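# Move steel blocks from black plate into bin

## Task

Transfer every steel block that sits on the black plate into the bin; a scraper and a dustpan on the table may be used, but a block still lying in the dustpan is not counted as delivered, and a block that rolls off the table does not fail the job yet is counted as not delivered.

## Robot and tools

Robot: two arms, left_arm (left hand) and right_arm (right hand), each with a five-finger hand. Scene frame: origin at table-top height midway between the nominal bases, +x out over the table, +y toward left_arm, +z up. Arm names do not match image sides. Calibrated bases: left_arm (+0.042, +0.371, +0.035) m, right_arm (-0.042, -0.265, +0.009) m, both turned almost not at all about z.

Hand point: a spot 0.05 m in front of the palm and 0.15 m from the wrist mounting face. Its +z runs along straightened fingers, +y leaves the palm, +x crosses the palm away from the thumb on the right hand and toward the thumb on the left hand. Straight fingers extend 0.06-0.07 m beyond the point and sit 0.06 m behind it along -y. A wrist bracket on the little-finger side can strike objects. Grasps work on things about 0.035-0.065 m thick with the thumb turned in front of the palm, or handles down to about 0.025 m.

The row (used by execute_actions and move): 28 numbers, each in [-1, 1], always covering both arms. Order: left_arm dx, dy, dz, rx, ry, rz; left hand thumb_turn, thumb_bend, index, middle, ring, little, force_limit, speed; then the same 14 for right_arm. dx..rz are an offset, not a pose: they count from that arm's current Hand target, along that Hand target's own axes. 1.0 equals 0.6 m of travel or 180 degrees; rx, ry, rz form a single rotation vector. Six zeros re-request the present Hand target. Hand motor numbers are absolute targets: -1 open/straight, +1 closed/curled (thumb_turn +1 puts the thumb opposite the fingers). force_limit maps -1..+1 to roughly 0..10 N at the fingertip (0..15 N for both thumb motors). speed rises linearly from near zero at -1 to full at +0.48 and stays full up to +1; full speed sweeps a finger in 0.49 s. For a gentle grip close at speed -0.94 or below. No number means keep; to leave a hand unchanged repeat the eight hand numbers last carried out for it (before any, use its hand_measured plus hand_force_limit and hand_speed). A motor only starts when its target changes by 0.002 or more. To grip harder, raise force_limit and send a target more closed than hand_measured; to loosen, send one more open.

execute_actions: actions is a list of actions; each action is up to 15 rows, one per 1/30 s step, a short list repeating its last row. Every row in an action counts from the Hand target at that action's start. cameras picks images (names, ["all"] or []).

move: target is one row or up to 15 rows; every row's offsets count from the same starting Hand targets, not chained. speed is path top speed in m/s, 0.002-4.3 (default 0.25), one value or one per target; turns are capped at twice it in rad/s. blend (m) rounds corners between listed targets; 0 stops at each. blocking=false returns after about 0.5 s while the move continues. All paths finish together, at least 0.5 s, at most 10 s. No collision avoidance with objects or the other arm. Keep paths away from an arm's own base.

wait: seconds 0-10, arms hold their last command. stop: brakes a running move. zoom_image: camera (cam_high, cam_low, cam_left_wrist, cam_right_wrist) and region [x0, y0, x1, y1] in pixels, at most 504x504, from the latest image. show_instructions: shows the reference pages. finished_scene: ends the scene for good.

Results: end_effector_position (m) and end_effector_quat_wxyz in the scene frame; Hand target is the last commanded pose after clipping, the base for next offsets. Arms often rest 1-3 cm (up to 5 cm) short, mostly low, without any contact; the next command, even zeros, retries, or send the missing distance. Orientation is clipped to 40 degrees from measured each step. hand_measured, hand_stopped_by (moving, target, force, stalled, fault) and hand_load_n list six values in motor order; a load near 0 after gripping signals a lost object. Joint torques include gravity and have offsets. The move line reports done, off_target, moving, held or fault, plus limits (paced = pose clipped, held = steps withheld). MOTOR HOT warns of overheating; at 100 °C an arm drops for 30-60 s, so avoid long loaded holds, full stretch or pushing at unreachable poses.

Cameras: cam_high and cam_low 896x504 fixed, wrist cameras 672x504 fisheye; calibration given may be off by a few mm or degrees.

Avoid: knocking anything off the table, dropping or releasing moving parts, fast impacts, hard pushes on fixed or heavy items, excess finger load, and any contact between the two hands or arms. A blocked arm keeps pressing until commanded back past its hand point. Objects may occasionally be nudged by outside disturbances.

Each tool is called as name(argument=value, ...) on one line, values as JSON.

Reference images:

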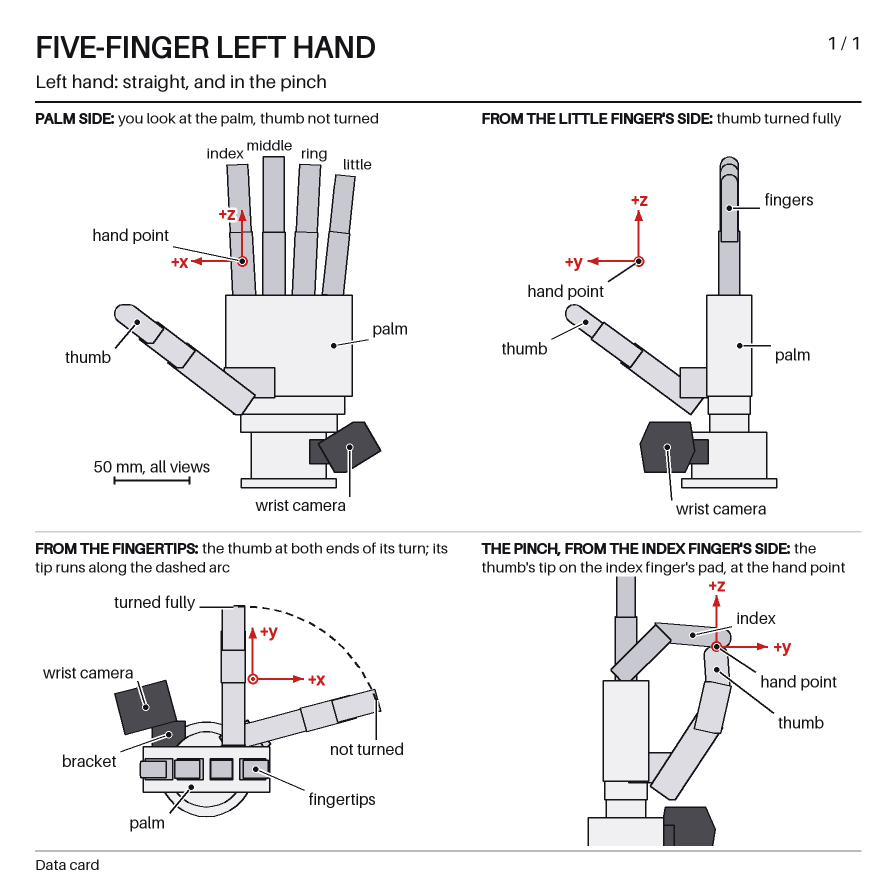

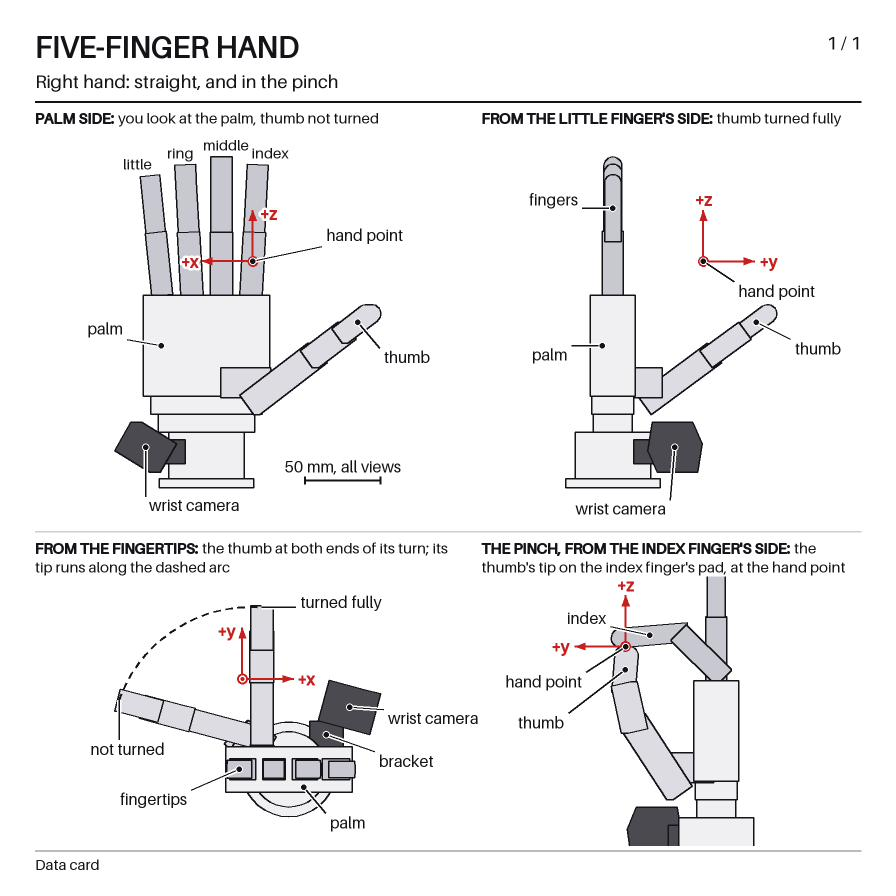

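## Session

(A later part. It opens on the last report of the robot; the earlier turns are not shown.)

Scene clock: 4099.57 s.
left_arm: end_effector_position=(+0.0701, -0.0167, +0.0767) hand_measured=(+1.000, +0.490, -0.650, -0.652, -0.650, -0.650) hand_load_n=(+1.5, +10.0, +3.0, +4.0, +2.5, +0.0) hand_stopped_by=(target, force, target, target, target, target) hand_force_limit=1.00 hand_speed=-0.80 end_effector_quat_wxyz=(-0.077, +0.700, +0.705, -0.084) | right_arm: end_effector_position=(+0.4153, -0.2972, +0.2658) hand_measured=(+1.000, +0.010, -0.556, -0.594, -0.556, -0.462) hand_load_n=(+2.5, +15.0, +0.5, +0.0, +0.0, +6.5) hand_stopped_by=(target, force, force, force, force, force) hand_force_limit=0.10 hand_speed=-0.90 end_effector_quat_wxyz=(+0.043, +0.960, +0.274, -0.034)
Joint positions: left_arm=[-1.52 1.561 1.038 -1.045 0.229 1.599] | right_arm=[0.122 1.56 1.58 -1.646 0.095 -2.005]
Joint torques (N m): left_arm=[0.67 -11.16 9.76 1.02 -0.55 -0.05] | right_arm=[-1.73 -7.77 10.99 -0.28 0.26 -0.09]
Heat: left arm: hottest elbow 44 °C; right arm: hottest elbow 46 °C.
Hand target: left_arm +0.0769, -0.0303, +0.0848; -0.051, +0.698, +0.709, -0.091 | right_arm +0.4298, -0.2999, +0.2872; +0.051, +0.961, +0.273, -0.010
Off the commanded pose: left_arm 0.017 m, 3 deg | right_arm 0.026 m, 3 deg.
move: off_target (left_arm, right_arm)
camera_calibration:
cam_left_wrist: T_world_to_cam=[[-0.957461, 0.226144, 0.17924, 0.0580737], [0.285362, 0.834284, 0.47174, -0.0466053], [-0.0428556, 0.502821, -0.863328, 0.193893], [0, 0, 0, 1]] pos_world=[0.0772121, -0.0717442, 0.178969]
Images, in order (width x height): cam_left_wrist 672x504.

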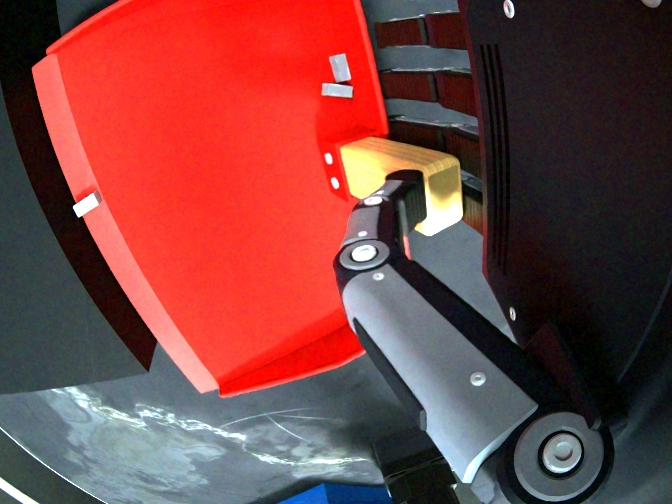

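move(target=[[-0.0005,-0.0458,-0.0162,-0.06,0,0,1,0.65,-0.65,-0.65,-0.65,-0.65,1,-0.8,0,0,0,0,0,0,1,0.8,-0.2,-0.2,-0.2,-0.3,0.1,-0.9],[-0.0037,-0.1017,-0.0813,-0.14,0,0,1,0.65,-0.65,-0.65,-0.65,-0.65,1,-0.8,0,0,0,0,0,0,1,0.8,-0.2,-0.2,-0.2,-0.3,0.1,-0.9]], speed=0.08, blend=[0.01,0], cameras=["cam_left_wrist","cam_high"])

Scene clock: 4109.03 s.
left_arm: end_effector_position=(+0.0296, -0.0058, +0.1214) hand_measured=(+1.000, +0.490, -0.650, -0.652, -0.650, -0.650) hand_load_n=(+1.0, +10.5, +3.5, +5.0, +3.0, +0.0) hand_stopped_by=(target, force, target, target, target, target) hand_force_limit=1.00 hand_speed=-0.80 end_effector_quat_wxyz=(+0.082, +0.697, +0.708, +0.080) | right_arm: end_effector_position=(+0.4153, -0.2972, +0.2658) hand_measured=(+1.000, +0.010, -0.556, -0.594, -0.556, -0.462) hand_load_n=(+2.0, +15.0, +0.5, +0.0, +0.5, +6.0) hand_stopped_by=(target, force, force, force, force, force) hand_force_limit=0.10 hand_speed=-0.90 end_effector_quat_wxyz=(+0.043, +0.960, +0.274, -0.034)
Joint positions: left_arm=[-1.826 1.567 1.096 -1.162 -0.221 1.276] | right_arm=[0.122 1.56 1.58 -1.646 0.095 -2.005]
Joint torques (N m): left_arm=[0.32 -10.58 15.24 -0.69 -0.83 -0.03] | right_arm=[-1.67 -7.88 10.93 -0.29 0.26 -0.08]
Heat: left arm: hottest elbow 44 °C; right arm: hottest elbow 46 °C.
Hand target: left_arm +0.0269, -0.0303, +0.1448; +0.102, +0.692, +0.712, +0.066 | right_arm +0.4298, -0.2999, +0.2872; +0.051, +0.961, +0.273, -0.010
Off the commanded pose: left_arm 0.034 m, 3 deg | right_arm 0.026 m, 3 deg.
move: off_target (left_arm, right_arm)
camera_calibration:
cam_left_wrist: T_world_to_cam=[[-0.941065, 0.2154, -0.260768, 0.0615942], [0.0364708, 0.831115, 0.554903, -0.0680136], [0.336254, 0.51269, -0.789989, 0.205226], [0, 0, 0, 1]] pos_world=[-0.00856332, -0.0619574, 0.215929]
Images, in order (width x height): cam_high 896x504, cam_left_wrist 672x504.

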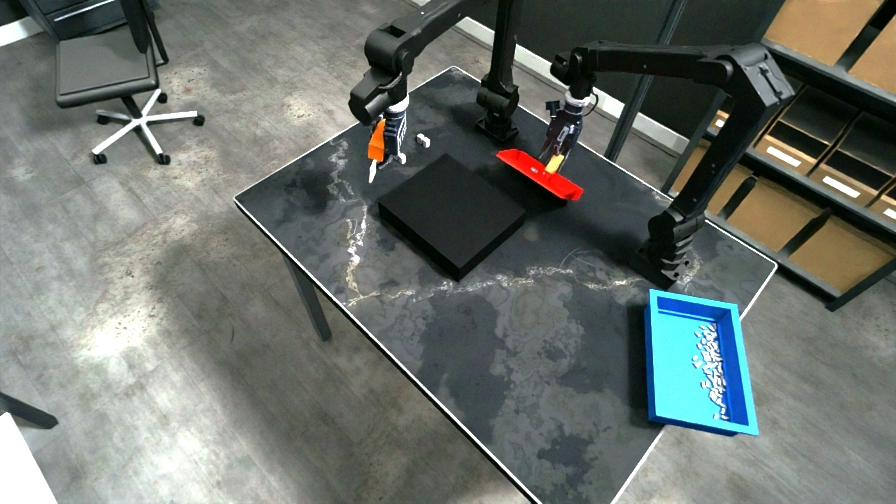

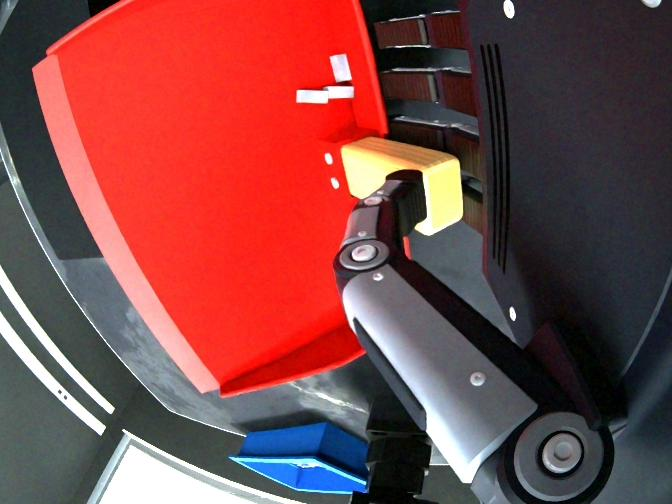

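move(target=[[-0.0099,0.0431,-0.1781,0,0,0,1,0.65,-0.65,-0.65,-0.65,-0.65,1,-0.8,0,0,0,0,0,0,1,0.8,-0.2,-0.2,-0.2,-0.3,0.1,-0.9],[0.112,0.5407,-0.0733,-0.0179,0.0784,-0.3238,1,0.65,-0.65,-0.65,-0.65,-0.65,1,-0.8,0,0,0,0,0,0,1,0.8,-0.2,-0.2,-0.2,-0.3,0.1,-0.9],[0.6718,0.608,-0.088,-0.0366,0.1599,-0.6607,1,0.65,-0.65,-0.65,-0.65,-0.65,1,-0.8,0,0,0,0,0,0,1,0.8,-0.2,-0.2,-0.2,-0.3,0.1,-0.9]], speed=0.13, blend=[0.03,0.05,0], cameras=["cam_left_wrist","cam_high","cam_low"])

Scene clock: 4132.57 s.
left_arm: end_effector_position=(+0.3645, +0.3823, +0.2421) hand_measured=(+1.000, +0.490, -0.650, -0.652, -0.650, -0.650) hand_load_n=(+1.5, +10.5, +4.0, +4.5, +2.5, +0.0) hand_stopped_by=(target, force, target, target, target, target) hand_force_limit=1.00 hand_speed=-0.80 end_effector_quat_wxyz=(-0.019, -0.287, +0.950, +0.119) | right_arm: end_effector_position=(+0.4153, -0.2972, +0.2658) hand_measured=(+1.000, +0.010, -0.556, -0.594, -0.556, -0.462) hand_load_n=(+2.5, +15.0, +0.5, +0.0, +0.0, +6.5) hand_stopped_by=(target, force, force, force, force, force) hand_force_limit=0.10 hand_speed=-0.90 end_effector_quat_wxyz=(+0.043, +0.960, +0.274, -0.034)
Joint positions: left_arm=[-0.136 1.438 1.283 -1.555 -0.199 0.818] | right_arm=[0.122 1.56 1.58 -1.646 0.095 -2.005]
Joint torques (N m): left_arm=[1.2 -11.87 11.04 -1.21 -0.32 0] | right_arm=[-1.73 -7.71 10.92 -0.29 0.27 -0.09]
Heat: left arm: hottest elbow 45 °C; right arm: hottest elbow 46 °C.
Hand target: left_arm +0.3603, +0.3869, +0.2597; -0.009, -0.291, +0.949, +0.120 | right_arm +0.4298, -0.2999, +0.2872; +0.051, +0.961, +0.273, -0.010
Off the commanded pose: left_arm 0.019 m, 1 deg | right_arm 0.026 m, 3 deg.
move: off_target (left_arm, right_arm)
camera_calibration:
cam_left_wrist: T_world_to_cam=[[0.328167, -0.902935, -0.277515, 0.29368], [-0.73062, -0.428838, 0.531313, 0.297275], [-0.59875, 0.0283988, -0.800432, 0.517452], [0, 0, 0, 1]] pos_world=[0.430643, 0.377962, 0.33774]
Images, in order (width x height): cam_high 896x504, cam_low 896x504, cam_left_wrist 672x504.

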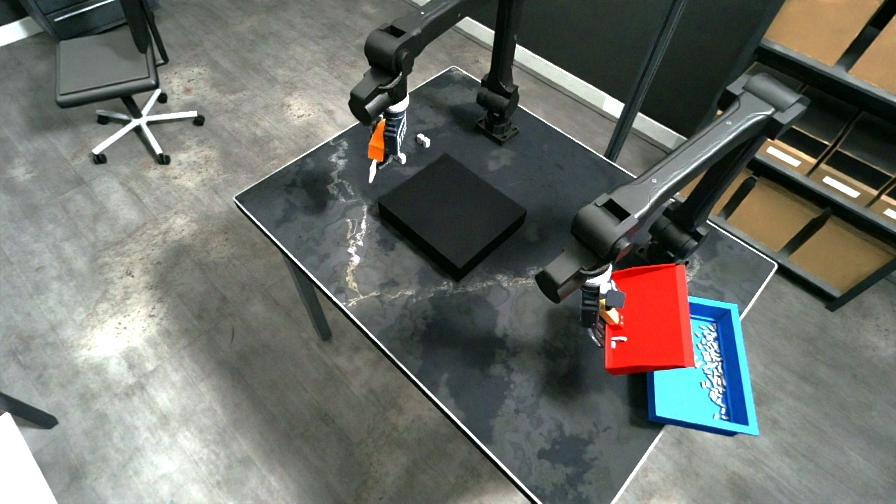

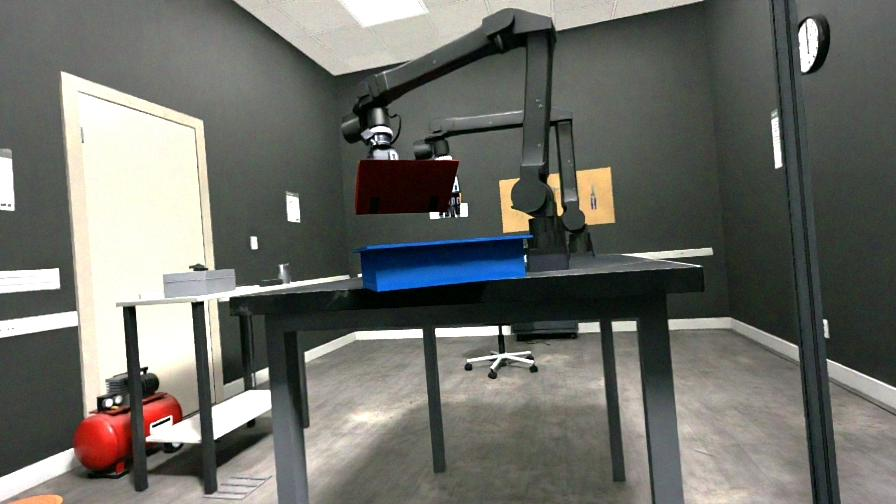

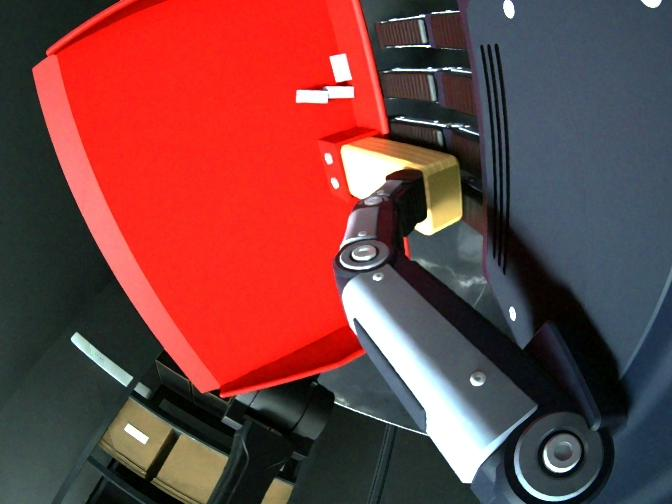

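move(target=[[0.0005,0.06,0.0573,0.075,0,0,1,0.65,-0.65,-0.65,-0.65,-0.65,1,-0.8,0,0,0,0,0,0,1,0.8,-0.2,-0.2,-0.2,-0.3,0.1,-0.9],[0,0.0892,0.0643,0.2056,0,0,1,0.65,-0.65,-0.65,-0.65,-0.65,1,-0.8,0,0,0,0,0,0,1,0.8,-0.2,-0.2,-0.2,-0.3,0.1,-0.9],[-0.0013,0.1393,0.0765,0.317,0,0,1,0.65,-0.65,-0.65,-0.65,-0.65,1,-0.8,0,0,0,0,0,0,1,0.8,-0.2,-0.2,-0.2,-0.3,0.1,-0.9],[-0.003,0.2073,0.0928,0.428,0,0,1,0.65,-0.65,-0.65,-0.65,-0.65,1,-0.8,0,0,0,0,0,0,1,0.8,-0.2,-0.2,-0.2,-0.3,0.1,-0.9]], speed=0.1, blend=[0.01,0.01,0.01,0], cameras=["cam_left_wrist","cam_high","cam_low"])

Scene clock: 4155.30 s.
left_arm: end_effector_position=(+0.2876, +0.5032, +0.2231) hand_measured=(+1.000, +0.490, -0.650, -0.650, -0.650, -0.650) hand_load_n=(+1.0, +10.0, +1.0, +1.0, +1.0, +0.0) hand_stopped_by=(target, force, target, target, target, target) hand_force_limit=1.00 hand_speed=-0.80 end_effector_quat_wxyz=(+0.191, -0.265, +0.835, -0.442) | right_arm: end_effector_position=(+0.4153, -0.2972, +0.2658) hand_measured=(+1.000, +0.010, -0.556, -0.594, -0.556, -0.462) hand_load_n=(+2.5, +15.0, +0.5, +0.0, +0.5, +6.5) hand_stopped_by=(target, force, force, force, force, force) hand_force_limit=0.10 hand_speed=-0.90 end_effector_quat_wxyz=(+0.043, +0.960, +0.274, -0.034)
Joint positions: left_arm=[0.961 1.232 0.981 -1.664 0.965 2.082] | right_arm=[0.122 1.56 1.58 -1.646 0.095 -2.005]
Joint torques (N m): left_arm=[1.08 -5.95 9.88 -1.35 1.46 0.16] | right_arm=[-1.61 -7.77 10.92 -0.29 0.27 -0.09]
Heat: left arm: hottest elbow 44 °C; right arm: hottest elbow 47 °C.
Hand target: left_arm +0.2885, +0.5000, +0.2348; +0.174, -0.233, +0.817, -0.497 | right_arm +0.4298, -0.2999, +0.2872; +0.051, +0.961, +0.273, -0.010
Off the commanded pose: left_arm 0.012 m, 8 deg | right_arm 0.026 m, 3 deg.
joint sent to its limit (left arm) — joint 4 (wrist pitch), lower limit. The joint targets are off in position and orientation.
move: off_target (left_arm, right_arm)
camera_calibration:
cam_left_wrist: T_world_to_cam=[[0.106402, -0.622259, 0.775546, 0.110336], [-0.994048, -0.0849208, 0.0682439, 0.309031], [0.0233946, -0.778191, -0.627591, 0.641123], [0, 0, 0, 1]] pos_world=[0.280453, 0.593817, 0.295703]
Images, in order (width x height): cam_high 896x504, cam_low 896x504, cam_left_wrist 672x504.

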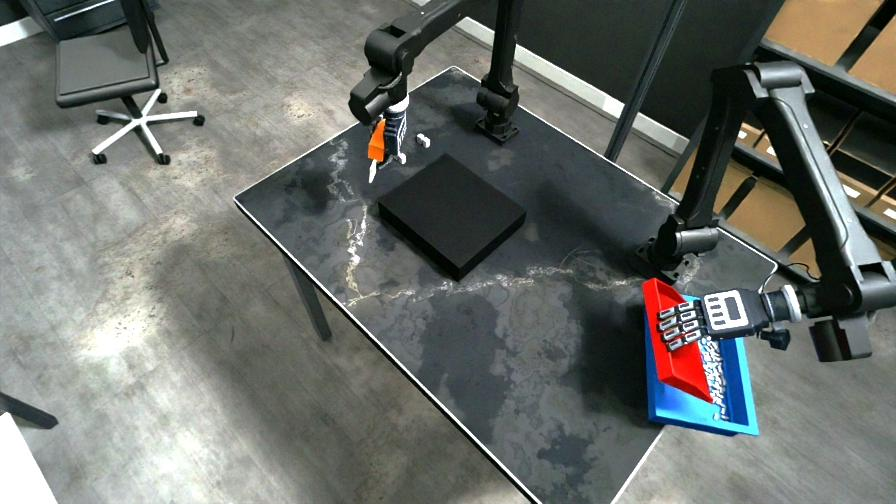

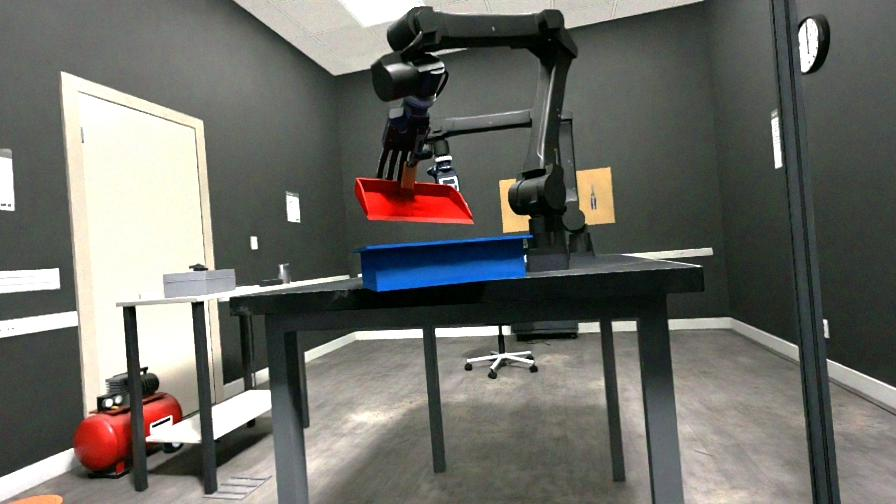

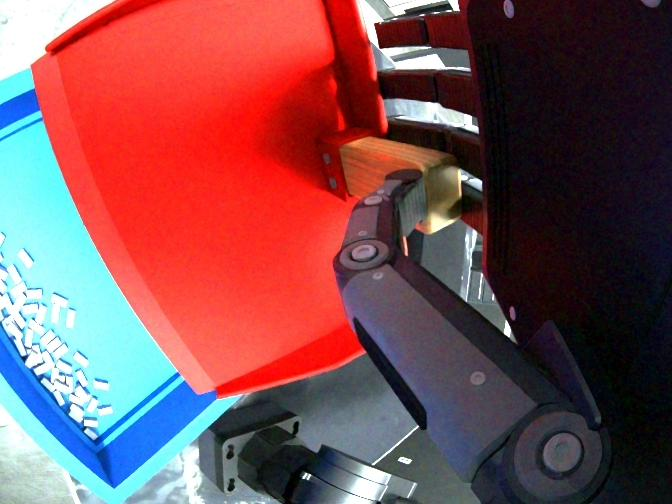

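zoom_image(camera="cam_high", region=[360, 120, 450, 200])

zoom_image(camera="cam_high", region=[630, 270, 770, 440])

Scaled by 5.600.

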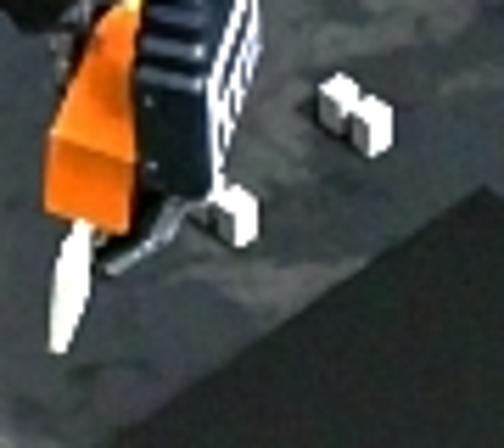

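Scaled by 2.965.

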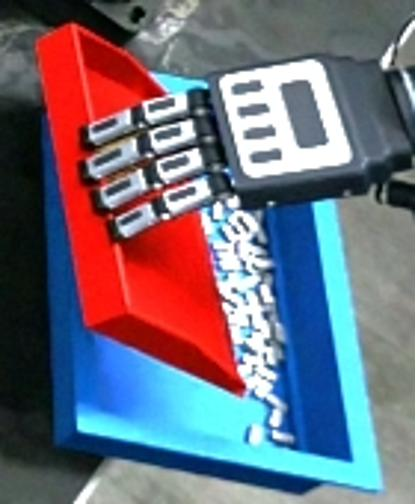

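move(target=[[0.0047,-0.0435,0.0868,-0.1,0,0,1,0.65,-0.65,-0.65,-0.65,-0.65,1,-0.8,0,0,0,0,0,0,1,0.8,-0.2,-0.2,-0.2,-0.3,0.1,-0.9],[0.0148,-0.1023,0.2035,-0.2,0,0,1,0.65,-0.65,-0.65,-0.65,-0.65,1,-0.8,0,0,0,0,0,0,1,0.8,-0.2,-0.2,-0.2,-0.3,0.1,-0.9],[0.0297,-0.2047,0.407,-0.2,0,0,1,0.65,-0.65,-0.65,-0.65,-0.65,1,-0.8,0,0,0,0,0,0,1,0.8,-0.2,-0.2,-0.2,-0.3,0.1,-0.9]], speed=0.12, blend=[0.02,0.02,0], cameras=["cam_left_wrist","cam_high"])

zoom_image(camera="cam_high", region=[630, 270, 770, 440])

Scene clock: 4181.10 s.
left_arm: end_effector_position=(+0.3910, +0.2715, +0.1996) hand_measured=(+1.000, +0.490, -0.650, -0.650, -0.650, -0.650) hand_load_n=(+1.0, +11.0, +2.0, +3.5, +1.5, +0.0) hand_stopped_by=(target, force, target, target, target, target) hand_force_limit=1.00 hand_speed=-0.80 end_effector_quat_wxyz=(+0.051, -0.274, +0.940, -0.195) | right_arm: end_effector_position=(+0.4153, -0.2972, +0.2658) hand_measured=(+1.000, +0.010, -0.556, -0.594, -0.556, -0.462) hand_load_n=(+2.5, +15.0, +0.5, +0.5, +0.5, +6.5) hand_stopped_by=(target, force, force, force, force, force) hand_force_limit=0.10 hand_speed=-0.90 end_effector_quat_wxyz=(+0.043, +0.960, +0.274, -0.034)
Joint positions: left_arm=[-0.154 1.275 1.079 -1.101 0.304 0.791] | right_arm=[0.122 1.56 1.58 -1.646 0.095 -2.005]
Joint torques (N m): left_arm=[0.32 -7.3 18.14 1.32 0.25 -0.09] | right_arm=[-1.67 -7.82 10.93 -0.27 0.26 -0.08]
Heat: left arm: hottest elbow 44 °C; right arm: hottest elbow 47 °C.
Hand target: left_arm +0.4255, +0.2628, +0.2348; +0.094, -0.276, +0.931, -0.220 | right_arm +0.4298, -0.2999, +0.2872; +0.051, +0.961, +0.273, -0.010
Off the commanded pose: left_arm 0.050 m, 6 deg | right_arm 0.026 m, 3 deg.
move: off_target (left_arm, right_arm)
camera_calibration:
cam_left_wrist: T_world_to_cam=[[0.294167, -0.889544, 0.349538, 0.0576511], [-0.894472, -0.127385, 0.428593, 0.294396], [-0.336726, -0.43873, -0.833145, 0.533316], [0, 0, 0, 1]] pos_world=[0.425952, 0.322766, 0.298002]
Images, in order (width x height): cam_high 896x504, cam_left_wrist 672x504.

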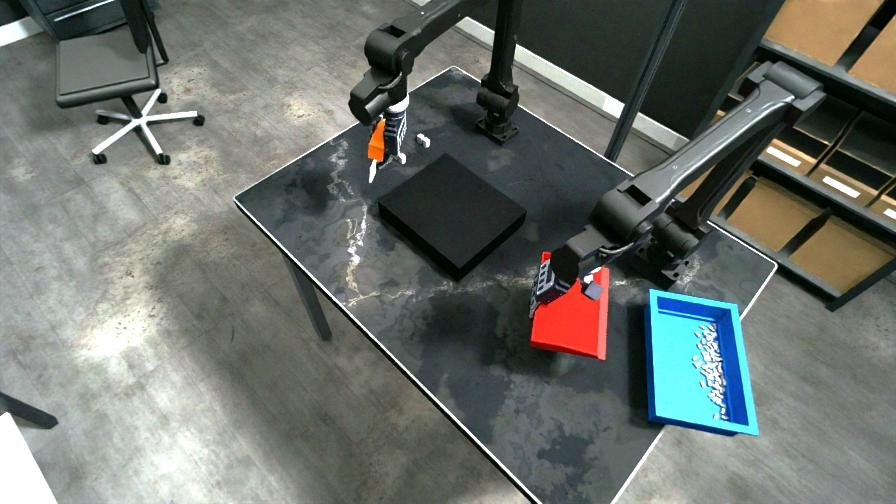

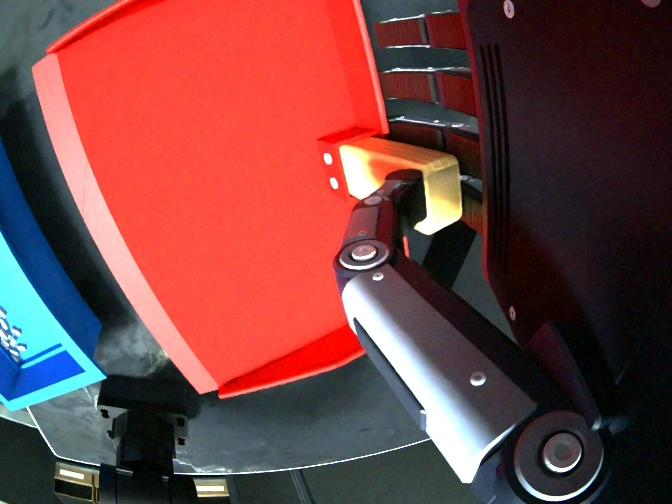

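Scaled by 2.965.

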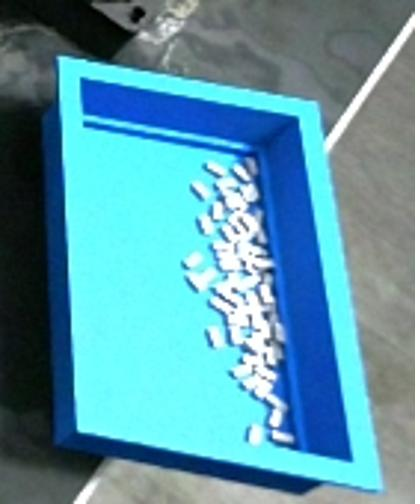

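move(target=[0.0425,0.1215,0.2258,0,0,0,1,0.65,-0.65,-0.65,-0.65,-0.65,1,-0.8,0,0,0,0,0,0,1,0.8,-0.2,-0.2,-0.2,-0.3,0.1,-0.9], speed=0.1, cameras=["cam_left_wrist","cam_high"])

zoom_image(camera="cam_high", region=[500, 230, 640, 400])

Scene clock: 4188.90 s.
left_arm: end_effector_position=(+0.3972, +0.2606, +0.0717) hand_measured=(+1.000, +0.490, -0.650, -0.650, -0.650, -0.650) hand_load_n=(+1.0, +11.0, +2.0, +3.0, +1.5, +0.0) hand_stopped_by=(target, force, target, target, target, target) hand_force_limit=1.00 hand_speed=-0.80 end_effector_quat_wxyz=(+0.079, -0.270, +0.937, -0.207) | right_arm: end_effector_position=(+0.4153, -0.2972, +0.2658) hand_measured=(+1.000, +0.010, -0.556, -0.594, -0.556, -0.462) hand_load_n=(+2.5, +15.0, +0.5, +0.0, +0.0, +6.5) hand_stopped_by=(target, force, force, force, force, force) hand_force_limit=0.10 hand_speed=-0.90 end_effector_quat_wxyz=(+0.043, +0.960, +0.274, -0.034)
Joint positions: left_arm=[-0.182 1.39 0.82 -0.657 0.292 0.76] | right_arm=[0.122 1.56 1.58 -1.646 0.095 -2.005]
Joint torques (N m): left_arm=[0.26 -8.12 10.26 1.68 0.22 -0.08] | right_arm=[-1.73 -7.77 10.95 -0.28 0.26 -0.09]
Heat: left arm: hottest elbow 44 °C; right arm: hottest elbow 47 °C.
Hand target: left_arm +0.4100, +0.2550, +0.0798; +0.094, -0.276, +0.931, -0.220 | right_arm +0.4298, -0.2999, +0.2872; +0.051, +0.961, +0.273, -0.010
Off the commanded pose: left_arm 0.016 m, 2 deg | right_arm 0.026 m, 3 deg.
move: off_target (left_arm, right_arm)
camera_calibration:
cam_left_wrist: T_world_to_cam=[[0.276171, -0.885401, 0.373891, 0.0950998], [-0.917917, -0.127674, 0.37567, 0.366568], [-0.284882, -0.44695, -0.847984, 0.4067], [0, 0, 0, 1]] pos_world=[0.426077, 0.312777, 0.171609]
Images, in order (width x height): cam_high 896x504, cam_left_wrist 672x504.

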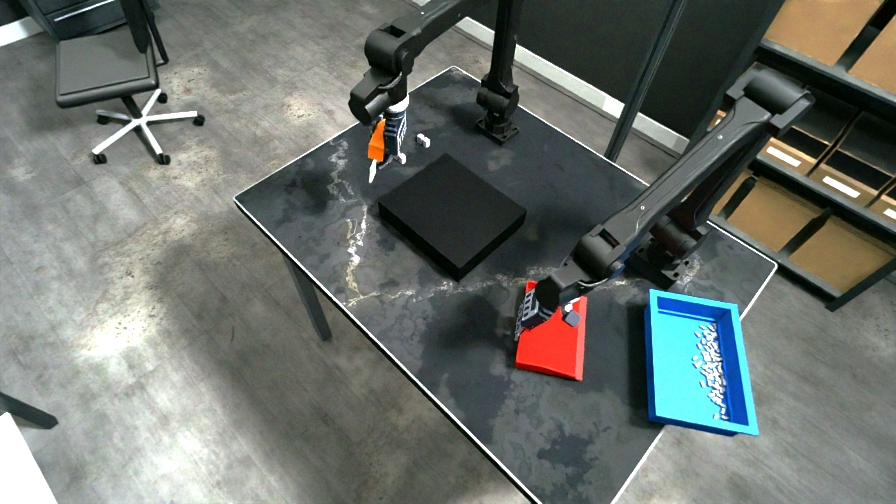

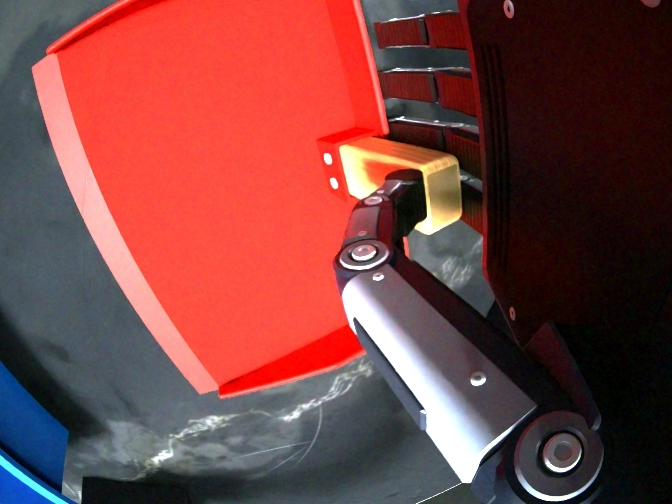

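Scaled by 2.965.

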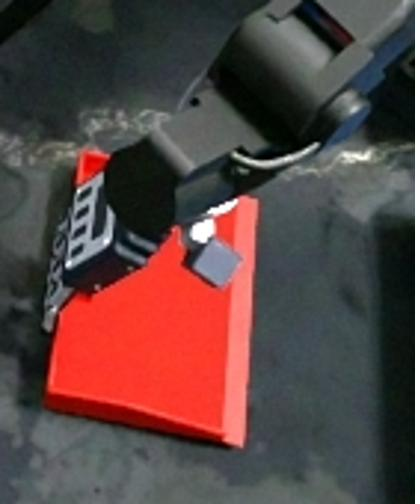

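move(target=[0.0009,0.0085,0.0163,0,0,0,1,0.65,-0.65,-0.65,-0.65,-0.65,1,-0.8,0,0,0,0,0,0,1,0.8,-0.2,-0.2,-0.2,-0.3,0.1,-0.9], speed=0.05, cameras=["cam_left_wrist"])

Scene clock: 4193.23 s.
left_arm: end_effector_position=(+0.4020, +0.2608, +0.0685) hand_measured=(+1.000, +0.490, -0.650, -0.650, -0.650, -0.650) hand_load_n=(+1.0, +11.5, +1.5, +3.0, +0.5, +0.0) hand_stopped_by=(target, force, target, target, target, target) hand_force_limit=1.00 hand_speed=-0.80 end_effector_quat_wxyz=(+0.085, -0.278, +0.933, -0.212) | right_arm: end_effector_position=(+0.4153, -0.2972, +0.2658) hand_measured=(+1.000, +0.010, -0.556, -0.594, -0.556, -0.462) hand_load_n=(+2.5, +15.0, +0.5, +0.0, +0.0, +6.5) hand_stopped_by=(target, force, force, force, force, force) hand_force_limit=0.10 hand_speed=-0.90 end_effector_quat_wxyz=(+0.043, +0.960, +0.274, -0.034)
Joint positions: left_arm=[-0.176 1.396 0.814 -0.627 0.293 0.746] | right_arm=[0.122 1.56 1.58 -1.646 0.095 -2.005]
Joint torques (N m): left_arm=[0.21 -7.06 9.32 1.83 0.18 -0.05] | right_arm=[-1.67 -7.82 10.92 -0.31 0.25 -0.09]
Heat: left arm: hottest elbow 44 °C; right arm: hottest elbow 47 °C.
Hand target: left_arm +0.4100, +0.2550, +0.0688; +0.094, -0.276, +0.931, -0.220 | right_arm +0.4298, -0.2999, +0.2872; +0.051, +0.961, +0.273, -0.010
Off the commanded pose: left_arm 0.010 m, 1 deg | right_arm 0.026 m, 3 deg.
move: off_target (right_arm)
camera_calibration:
cam_left_wrist: T_world_to_cam=[[0.287152, -0.877034, 0.385168, 0.087818], [-0.920278, -0.141028, 0.364965, 0.377389], [-0.265767, -0.459262, -0.847612, 0.400967], [0, 0, 0, 1]] pos_world=[0.428649, 0.314391, 0.168306]
Images, in order (width x height): cam_left_wrist 672x504.

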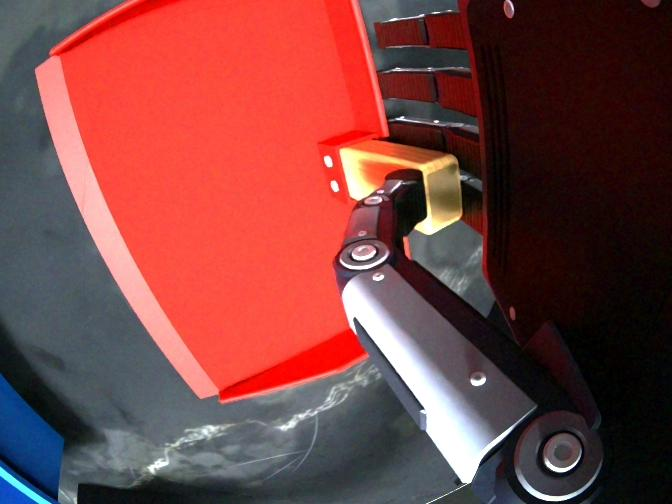

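move(target=[0,0,0,0,0,0,1,-0.4,-0.65,-0.65,-0.65,-0.65,1,-0.6,0,0,0,0,0,0,1,0.8,-0.2,-0.2,-0.2,-0.3,0.1,-0.9], cameras=["cam_left_wrist","cam_high"])

Scene clock: 4197.63 s.
left_arm: end_effector_position=(+0.4027, +0.2575, +0.0688) hand_measured=(+1.000, -0.400, -0.650, -0.650, -0.650, -0.650) hand_load_n=(+0.0, +0.0, +0.0, +0.0, +0.0, +0.0) hand_stopped_by=(target, target, target, target, target, target) hand_force_limit=1.00 hand_speed=-0.60 end_effector_quat_wxyz=(+0.087, -0.275, +0.933, -0.214) | right_arm: end_effector_position=(+0.4153, -0.2972, +0.2658) hand_measured=(+1.000, +0.010, -0.556, -0.594, -0.556, -0.462) hand_load_n=(+2.0, +15.0, +0.5, +0.0, +0.0, +6.5) hand_stopped_by=(target, force, force, force, force, force) hand_force_limit=0.10 hand_speed=-0.90 end_effector_quat_wxyz=(+0.043, +0.960, +0.274, -0.034)
Joint positions: left_arm=[-0.184 1.396 0.814 -0.621 0.293 0.743] | right_arm=[0.122 1.56 1.58 -1.646 0.095 -2.005]
Joint torques (N m): left_arm=[0.15 -7.24 9.33 1.68 0.14 -0.03] | right_arm=[-1.67 -7.77 10.95 -0.28 0.26 -0.08]
Heat: left arm: hottest elbow 44 °C; right arm: hottest elbow 48 °C.
Hand target: left_arm +0.4100, +0.2550, +0.0688; +0.094, -0.276, +0.931, -0.220 | right_arm +0.4298, -0.2999, +0.2872; +0.051, +0.961, +0.273, -0.010
Off the commanded pose: left_arm 0.008 m, 1 deg | right_arm 0.026 m, 3 deg.
move: off_target (right_arm)
camera_calibration:
cam_left_wrist: T_world_to_cam=[[0.280889, -0.87764, 0.388394, 0.0871155], [-0.92277, -0.135725, 0.360659, 0.377339], [-0.263814, -0.459703, -0.847983, 0.399219], [0, 0, 0, 1]] pos_world=[0.429047, 0.311192, 0.168605]
Images, in order (width x height): cam_high 896x504, cam_left_wrist 672x504.

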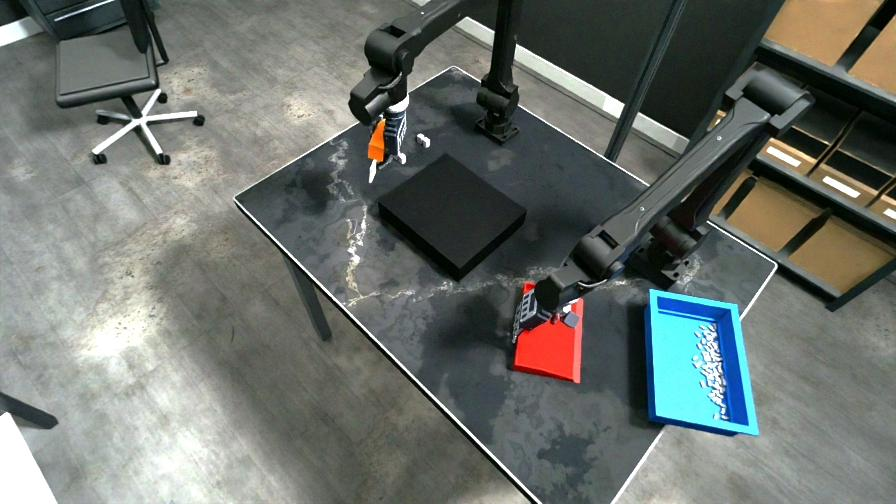

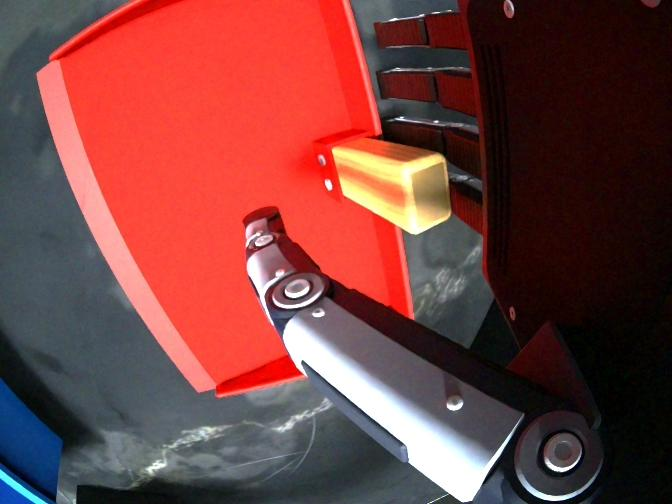

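move(target=[[0,0,0,0,0,0,1,-1,-1,-1,-1,-1,0,-0.4,0,0,0,0,0,0,1,0.8,-0.2,-0.2,-0.2,-0.3,0.1,-0.9],[0,0,-0.25,0,0,0,1,-1,-1,-1,-1,-1,0,-0.4,0,0,0,0,0,0,1,0.8,-0.2,-0.2,-0.2,-0.3,0.1,-0.9]], speed=0.1, cameras=["cam_left_wrist","cam_high"])

Scene clock: 4208.60 s.
left_arm: end_effector_position=(+0.3435, +0.3091, +0.1719) hand_measured=(+1.000, -1.000, -1.000, -1.000, -1.000, -1.000) hand_load_n=(+0.0, +0.0, -0.5, +0.0, +0.0, +0.0) hand_stopped_by=(target, target, target, target, target, target) hand_force_limit=0.00 hand_speed=-0.40 end_effector_quat_wxyz=(+0.059, -0.292, +0.933, -0.204) | right_arm: end_effector_position=(+0.4153, -0.2972, +0.2658) hand_measured=(+1.000, +0.010, -0.556, -0.594, -0.556, -0.462) hand_load_n=(+2.0, +15.0, +0.5, +0.5, +0.0, +6.5) hand_stopped_by=(target, force, force, force, force, force) hand_force_limit=0.10 hand_speed=-0.90 end_effector_quat_wxyz=(+0.043, +0.960, +0.274, -0.034)
Joint positions: left_arm=[-0.052 1.137 0.892 -1.055 0.336 0.851] | right_arm=[0.122 1.56 1.58 -1.646 0.095 -2.005]
Joint torques (N m): left_arm=[1.2 -6.12 15.83 0.24 0.42 0.19] | right_arm=[-1.67 -7.71 10.91 -0.25 0.27 -0.09]
Heat: left arm: hottest elbow 44 °C; right arm: hottest elbow 48 °C.
Hand target: left_arm +0.3656, +0.3086, +0.2016; +0.094, -0.276, +0.931, -0.220 | right_arm +0.4298, -0.2999, +0.2872; +0.051, +0.961, +0.273, -0.010
Off the commanded pose: left_arm 0.037 m, 5 deg | right_arm 0.026 m, 3 deg.
move: off_target (left_arm, right_arm)
camera_calibration:
cam_left_wrist: T_world_to_cam=[[0.323916, -0.871063, 0.369226, 0.0954554], [-0.894721, -0.155195, 0.418794, 0.278937], [-0.307494, -0.466008, -0.829629, 0.508487], [0, 0, 0, 1]] pos_world=[0.375008, 0.363396, 0.269793]
Images, in order (width x height): cam_high 896x504, cam_left_wrist 672x504.

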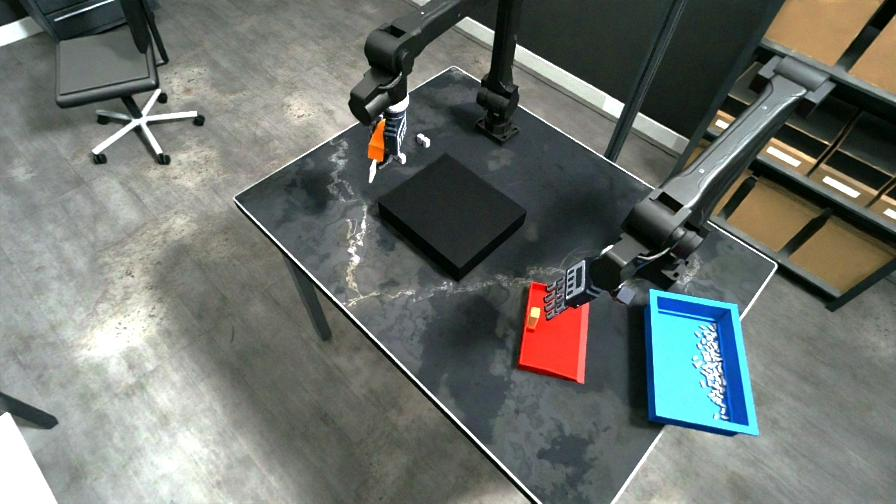

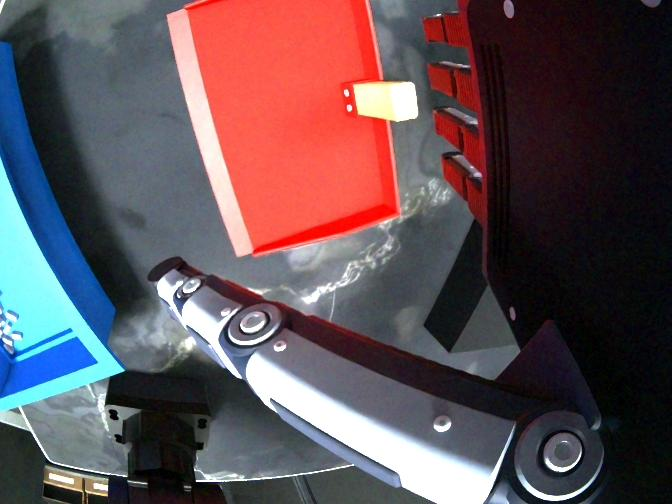

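move(target=[-0.0257,0.3753,-0.3228,-0.153,0,0,1,-1,-1,-1,-1,-1,0,-0.4,0,0,0,0,0,0,1,0.8,-0.2,-0.2,-0.2,-0.3,0.1,-0.9], speed=0.12, cameras=["cam_left_wrist","cam_high","cam_low"])

Scene clock: 4222.47 s.
left_arm: end_effector_position=(+0.2027, +0.5439, +0.2440) hand_measured=(+1.000, -1.000, -1.000, -1.000, -1.000, -1.000) hand_load_n=(+0.0, +0.0, +0.0, +0.0, +0.0, +0.0) hand_stopped_by=(target, target, target, target, target, target) hand_force_limit=0.00 hand_speed=-0.40 end_effector_quat_wxyz=(-0.010, -0.296, +0.955, -0.004) | right_arm: end_effector_position=(+0.4153, -0.2972, +0.2658) hand_measured=(+1.000, +0.010, -0.556, -0.594, -0.556, -0.462) hand_load_n=(+2.5, +15.0, +1.0, +0.0, +0.0, +6.5) hand_stopped_by=(target, force, force, force, force, force) hand_force_limit=0.10 hand_speed=-0.90 end_effector_quat_wxyz=(+0.043, +0.960, +0.274, -0.034)
Joint positions: left_arm=[0.588 1.031 0.996 -1.556 0.002 1.541] | right_arm=[0.122 1.56 1.58 -1.646 0.095 -2.005]
Joint torques (N m): left_arm=[1.2 -3.9 15.61 -0.25 0.09 0.2] | right_arm=[-1.73 -7.77 10.93 -0.29 0.27 -0.08]
Heat: left arm: hottest elbow 46 °C; right arm: hottest elbow 48 °C.
Hand target: left_arm +0.2148, +0.5556, +0.2701; +0.025, -0.290, +0.957, +0.008 | right_arm +0.4298, -0.2999, +0.2872; +0.051, +0.961, +0.273, -0.010
Off the commanded pose: left_arm 0.031 m, 4 deg | right_arm 0.026 m, 3 deg.
move: off_target (left_arm, right_arm)
camera_calibration:
cam_left_wrist: T_world_to_cam=[[0.35873, -0.932817, -0.0341278, 0.443841], [-0.772965, -0.317356, 0.549373, 0.190868], [-0.523295, -0.170697, -0.83488, 0.518851], [0, 0, 0, 1]] pos_world=[0.259827, 0.563162, 0.343467]
Images, in order (width x height): cam_high 896x504, cam_low 896x504, cam_left_wrist 672x504.

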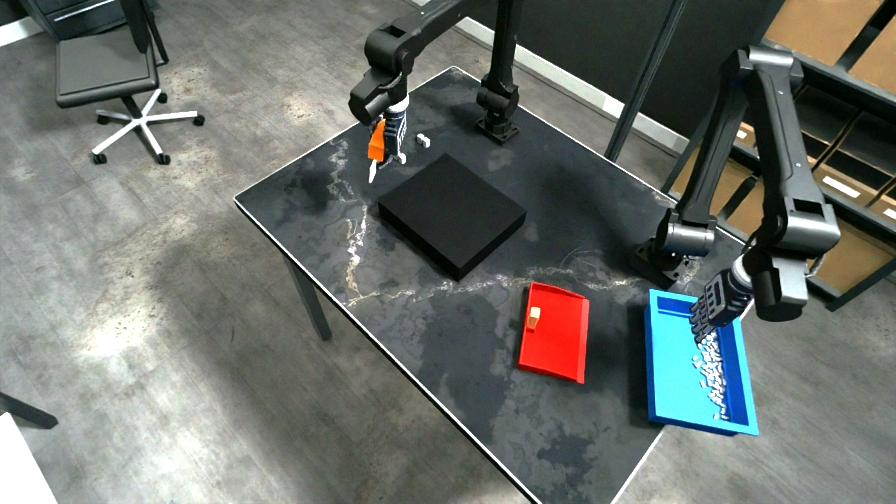

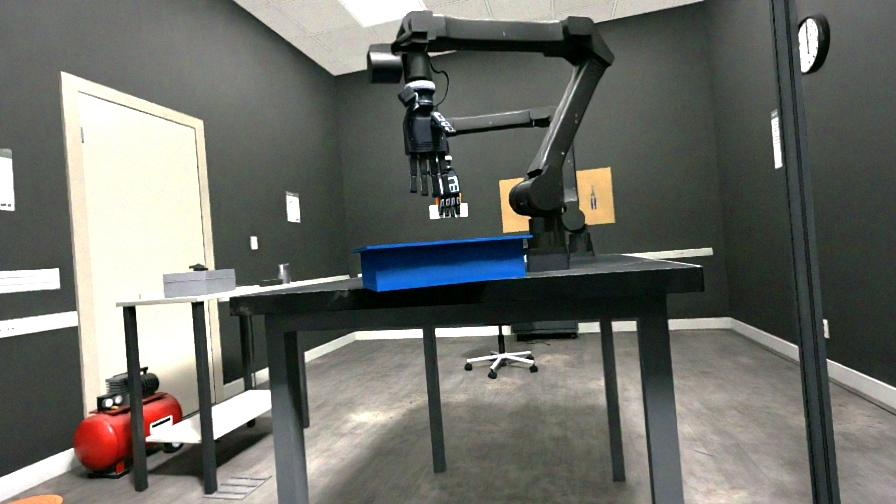

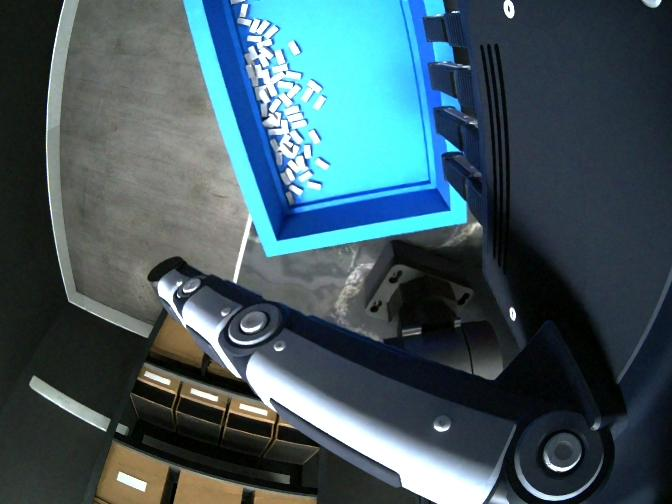

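move(target=[-0.0117,0.0192,0.268,0,0,0,1,-1,-1,-1,-1,-1,0,-0.4,0,0,0,0,0,0,1,0.8,-0.2,-0.2,-0.2,-0.3,0.1,-0.9], speed=0.08, cameras=["cam_left_wrist","cam_high"])

zoom_image(camera="cam_high", region=[620, 240, 780, 440])

Scene clock: 4232.33 s.
left_arm: end_effector_position=(+0.2198, +0.5670, +0.1120) hand_measured=(+1.000, -1.000, -1.000, -1.000, -1.000, -1.000) hand_load_n=(+0.0, +0.0, +0.5, +0.0, +0.0, +0.0) hand_stopped_by=(target, target, target, target, target, target) hand_force_limit=0.00 hand_speed=-0.40 end_effector_quat_wxyz=(+0.022, -0.293, +0.956, +0.004) | right_arm: end_effector_position=(+0.4153, -0.2972, +0.2658) hand_measured=(+1.000, +0.010, -0.556, -0.594, -0.556, -0.462) hand_load_n=(+2.5, +15.0, +0.5, +0.0, +0.5, +6.0) hand_stopped_by=(target, force, force, force, force, force) hand_force_limit=0.10 hand_speed=-0.90 end_effector_quat_wxyz=(+0.043, +0.960, +0.274, -0.034)
Joint positions: left_arm=[0.625 1.148 0.725 -1.104 0.005 1.584] | right_arm=[0.122 1.56 1.58 -1.646 0.095 -2.005]
Joint torques (N m): left_arm=[1.26 -2.96 9.17 0.8 0.09 0.18] | right_arm=[-1.79 -7.71 10.96 -0.28 0.26 -0.08]
Heat: left arm: hottest elbow 46 °C; right arm: hottest elbow 48 °C.
Hand target: left_arm +0.2213, +0.5739, +0.1100; +0.025, -0.290, +0.957, +0.008 | right_arm +0.4298, -0.2999, +0.2872; +0.051, +0.961, +0.273, -0.010
Off the commanded pose: left_arm 0.007 m, 1 deg | right_arm 0.026 m, 3 deg.
move: off_target (right_arm)
camera_calibration:
cam_left_wrist: T_world_to_cam=[[0.355195, -0.933658, -0.0460309, 0.457347], [-0.80369, -0.330157, 0.495053, 0.304053], [-0.477408, -0.138846, -0.867642, 0.397021], [0, 0, 0, 1]] pos_world=[0.271458, 0.582516, 0.215002]
Images, in order (width x height): cam_high 896x504, cam_left_wrist 672x504.

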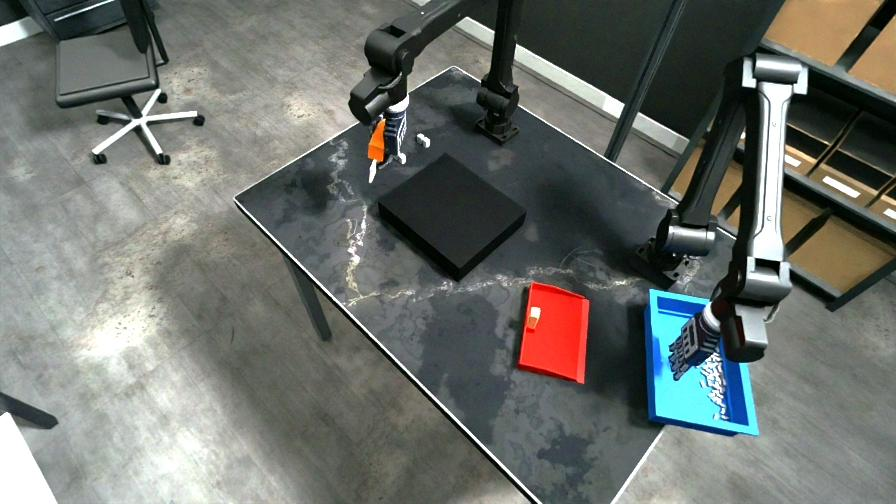

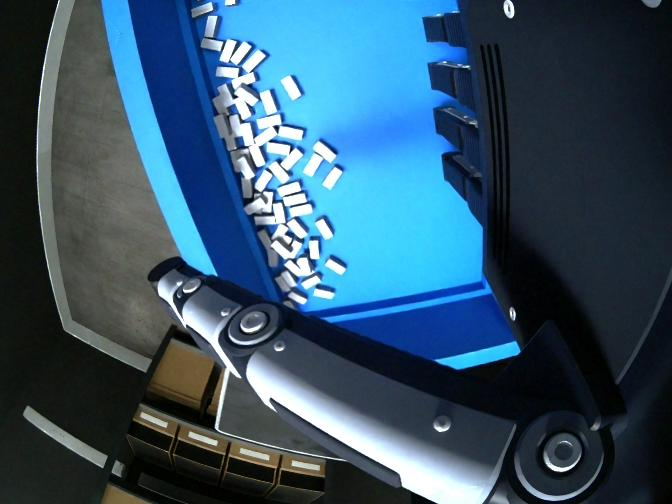

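Scaled by 2.520.

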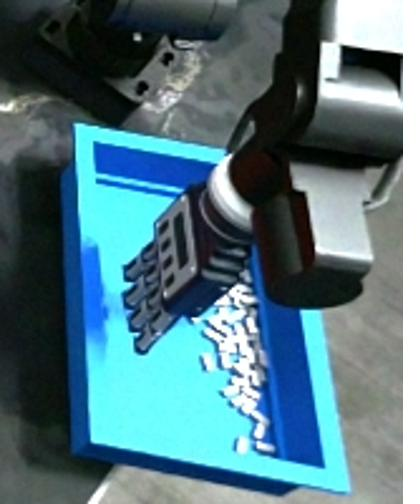

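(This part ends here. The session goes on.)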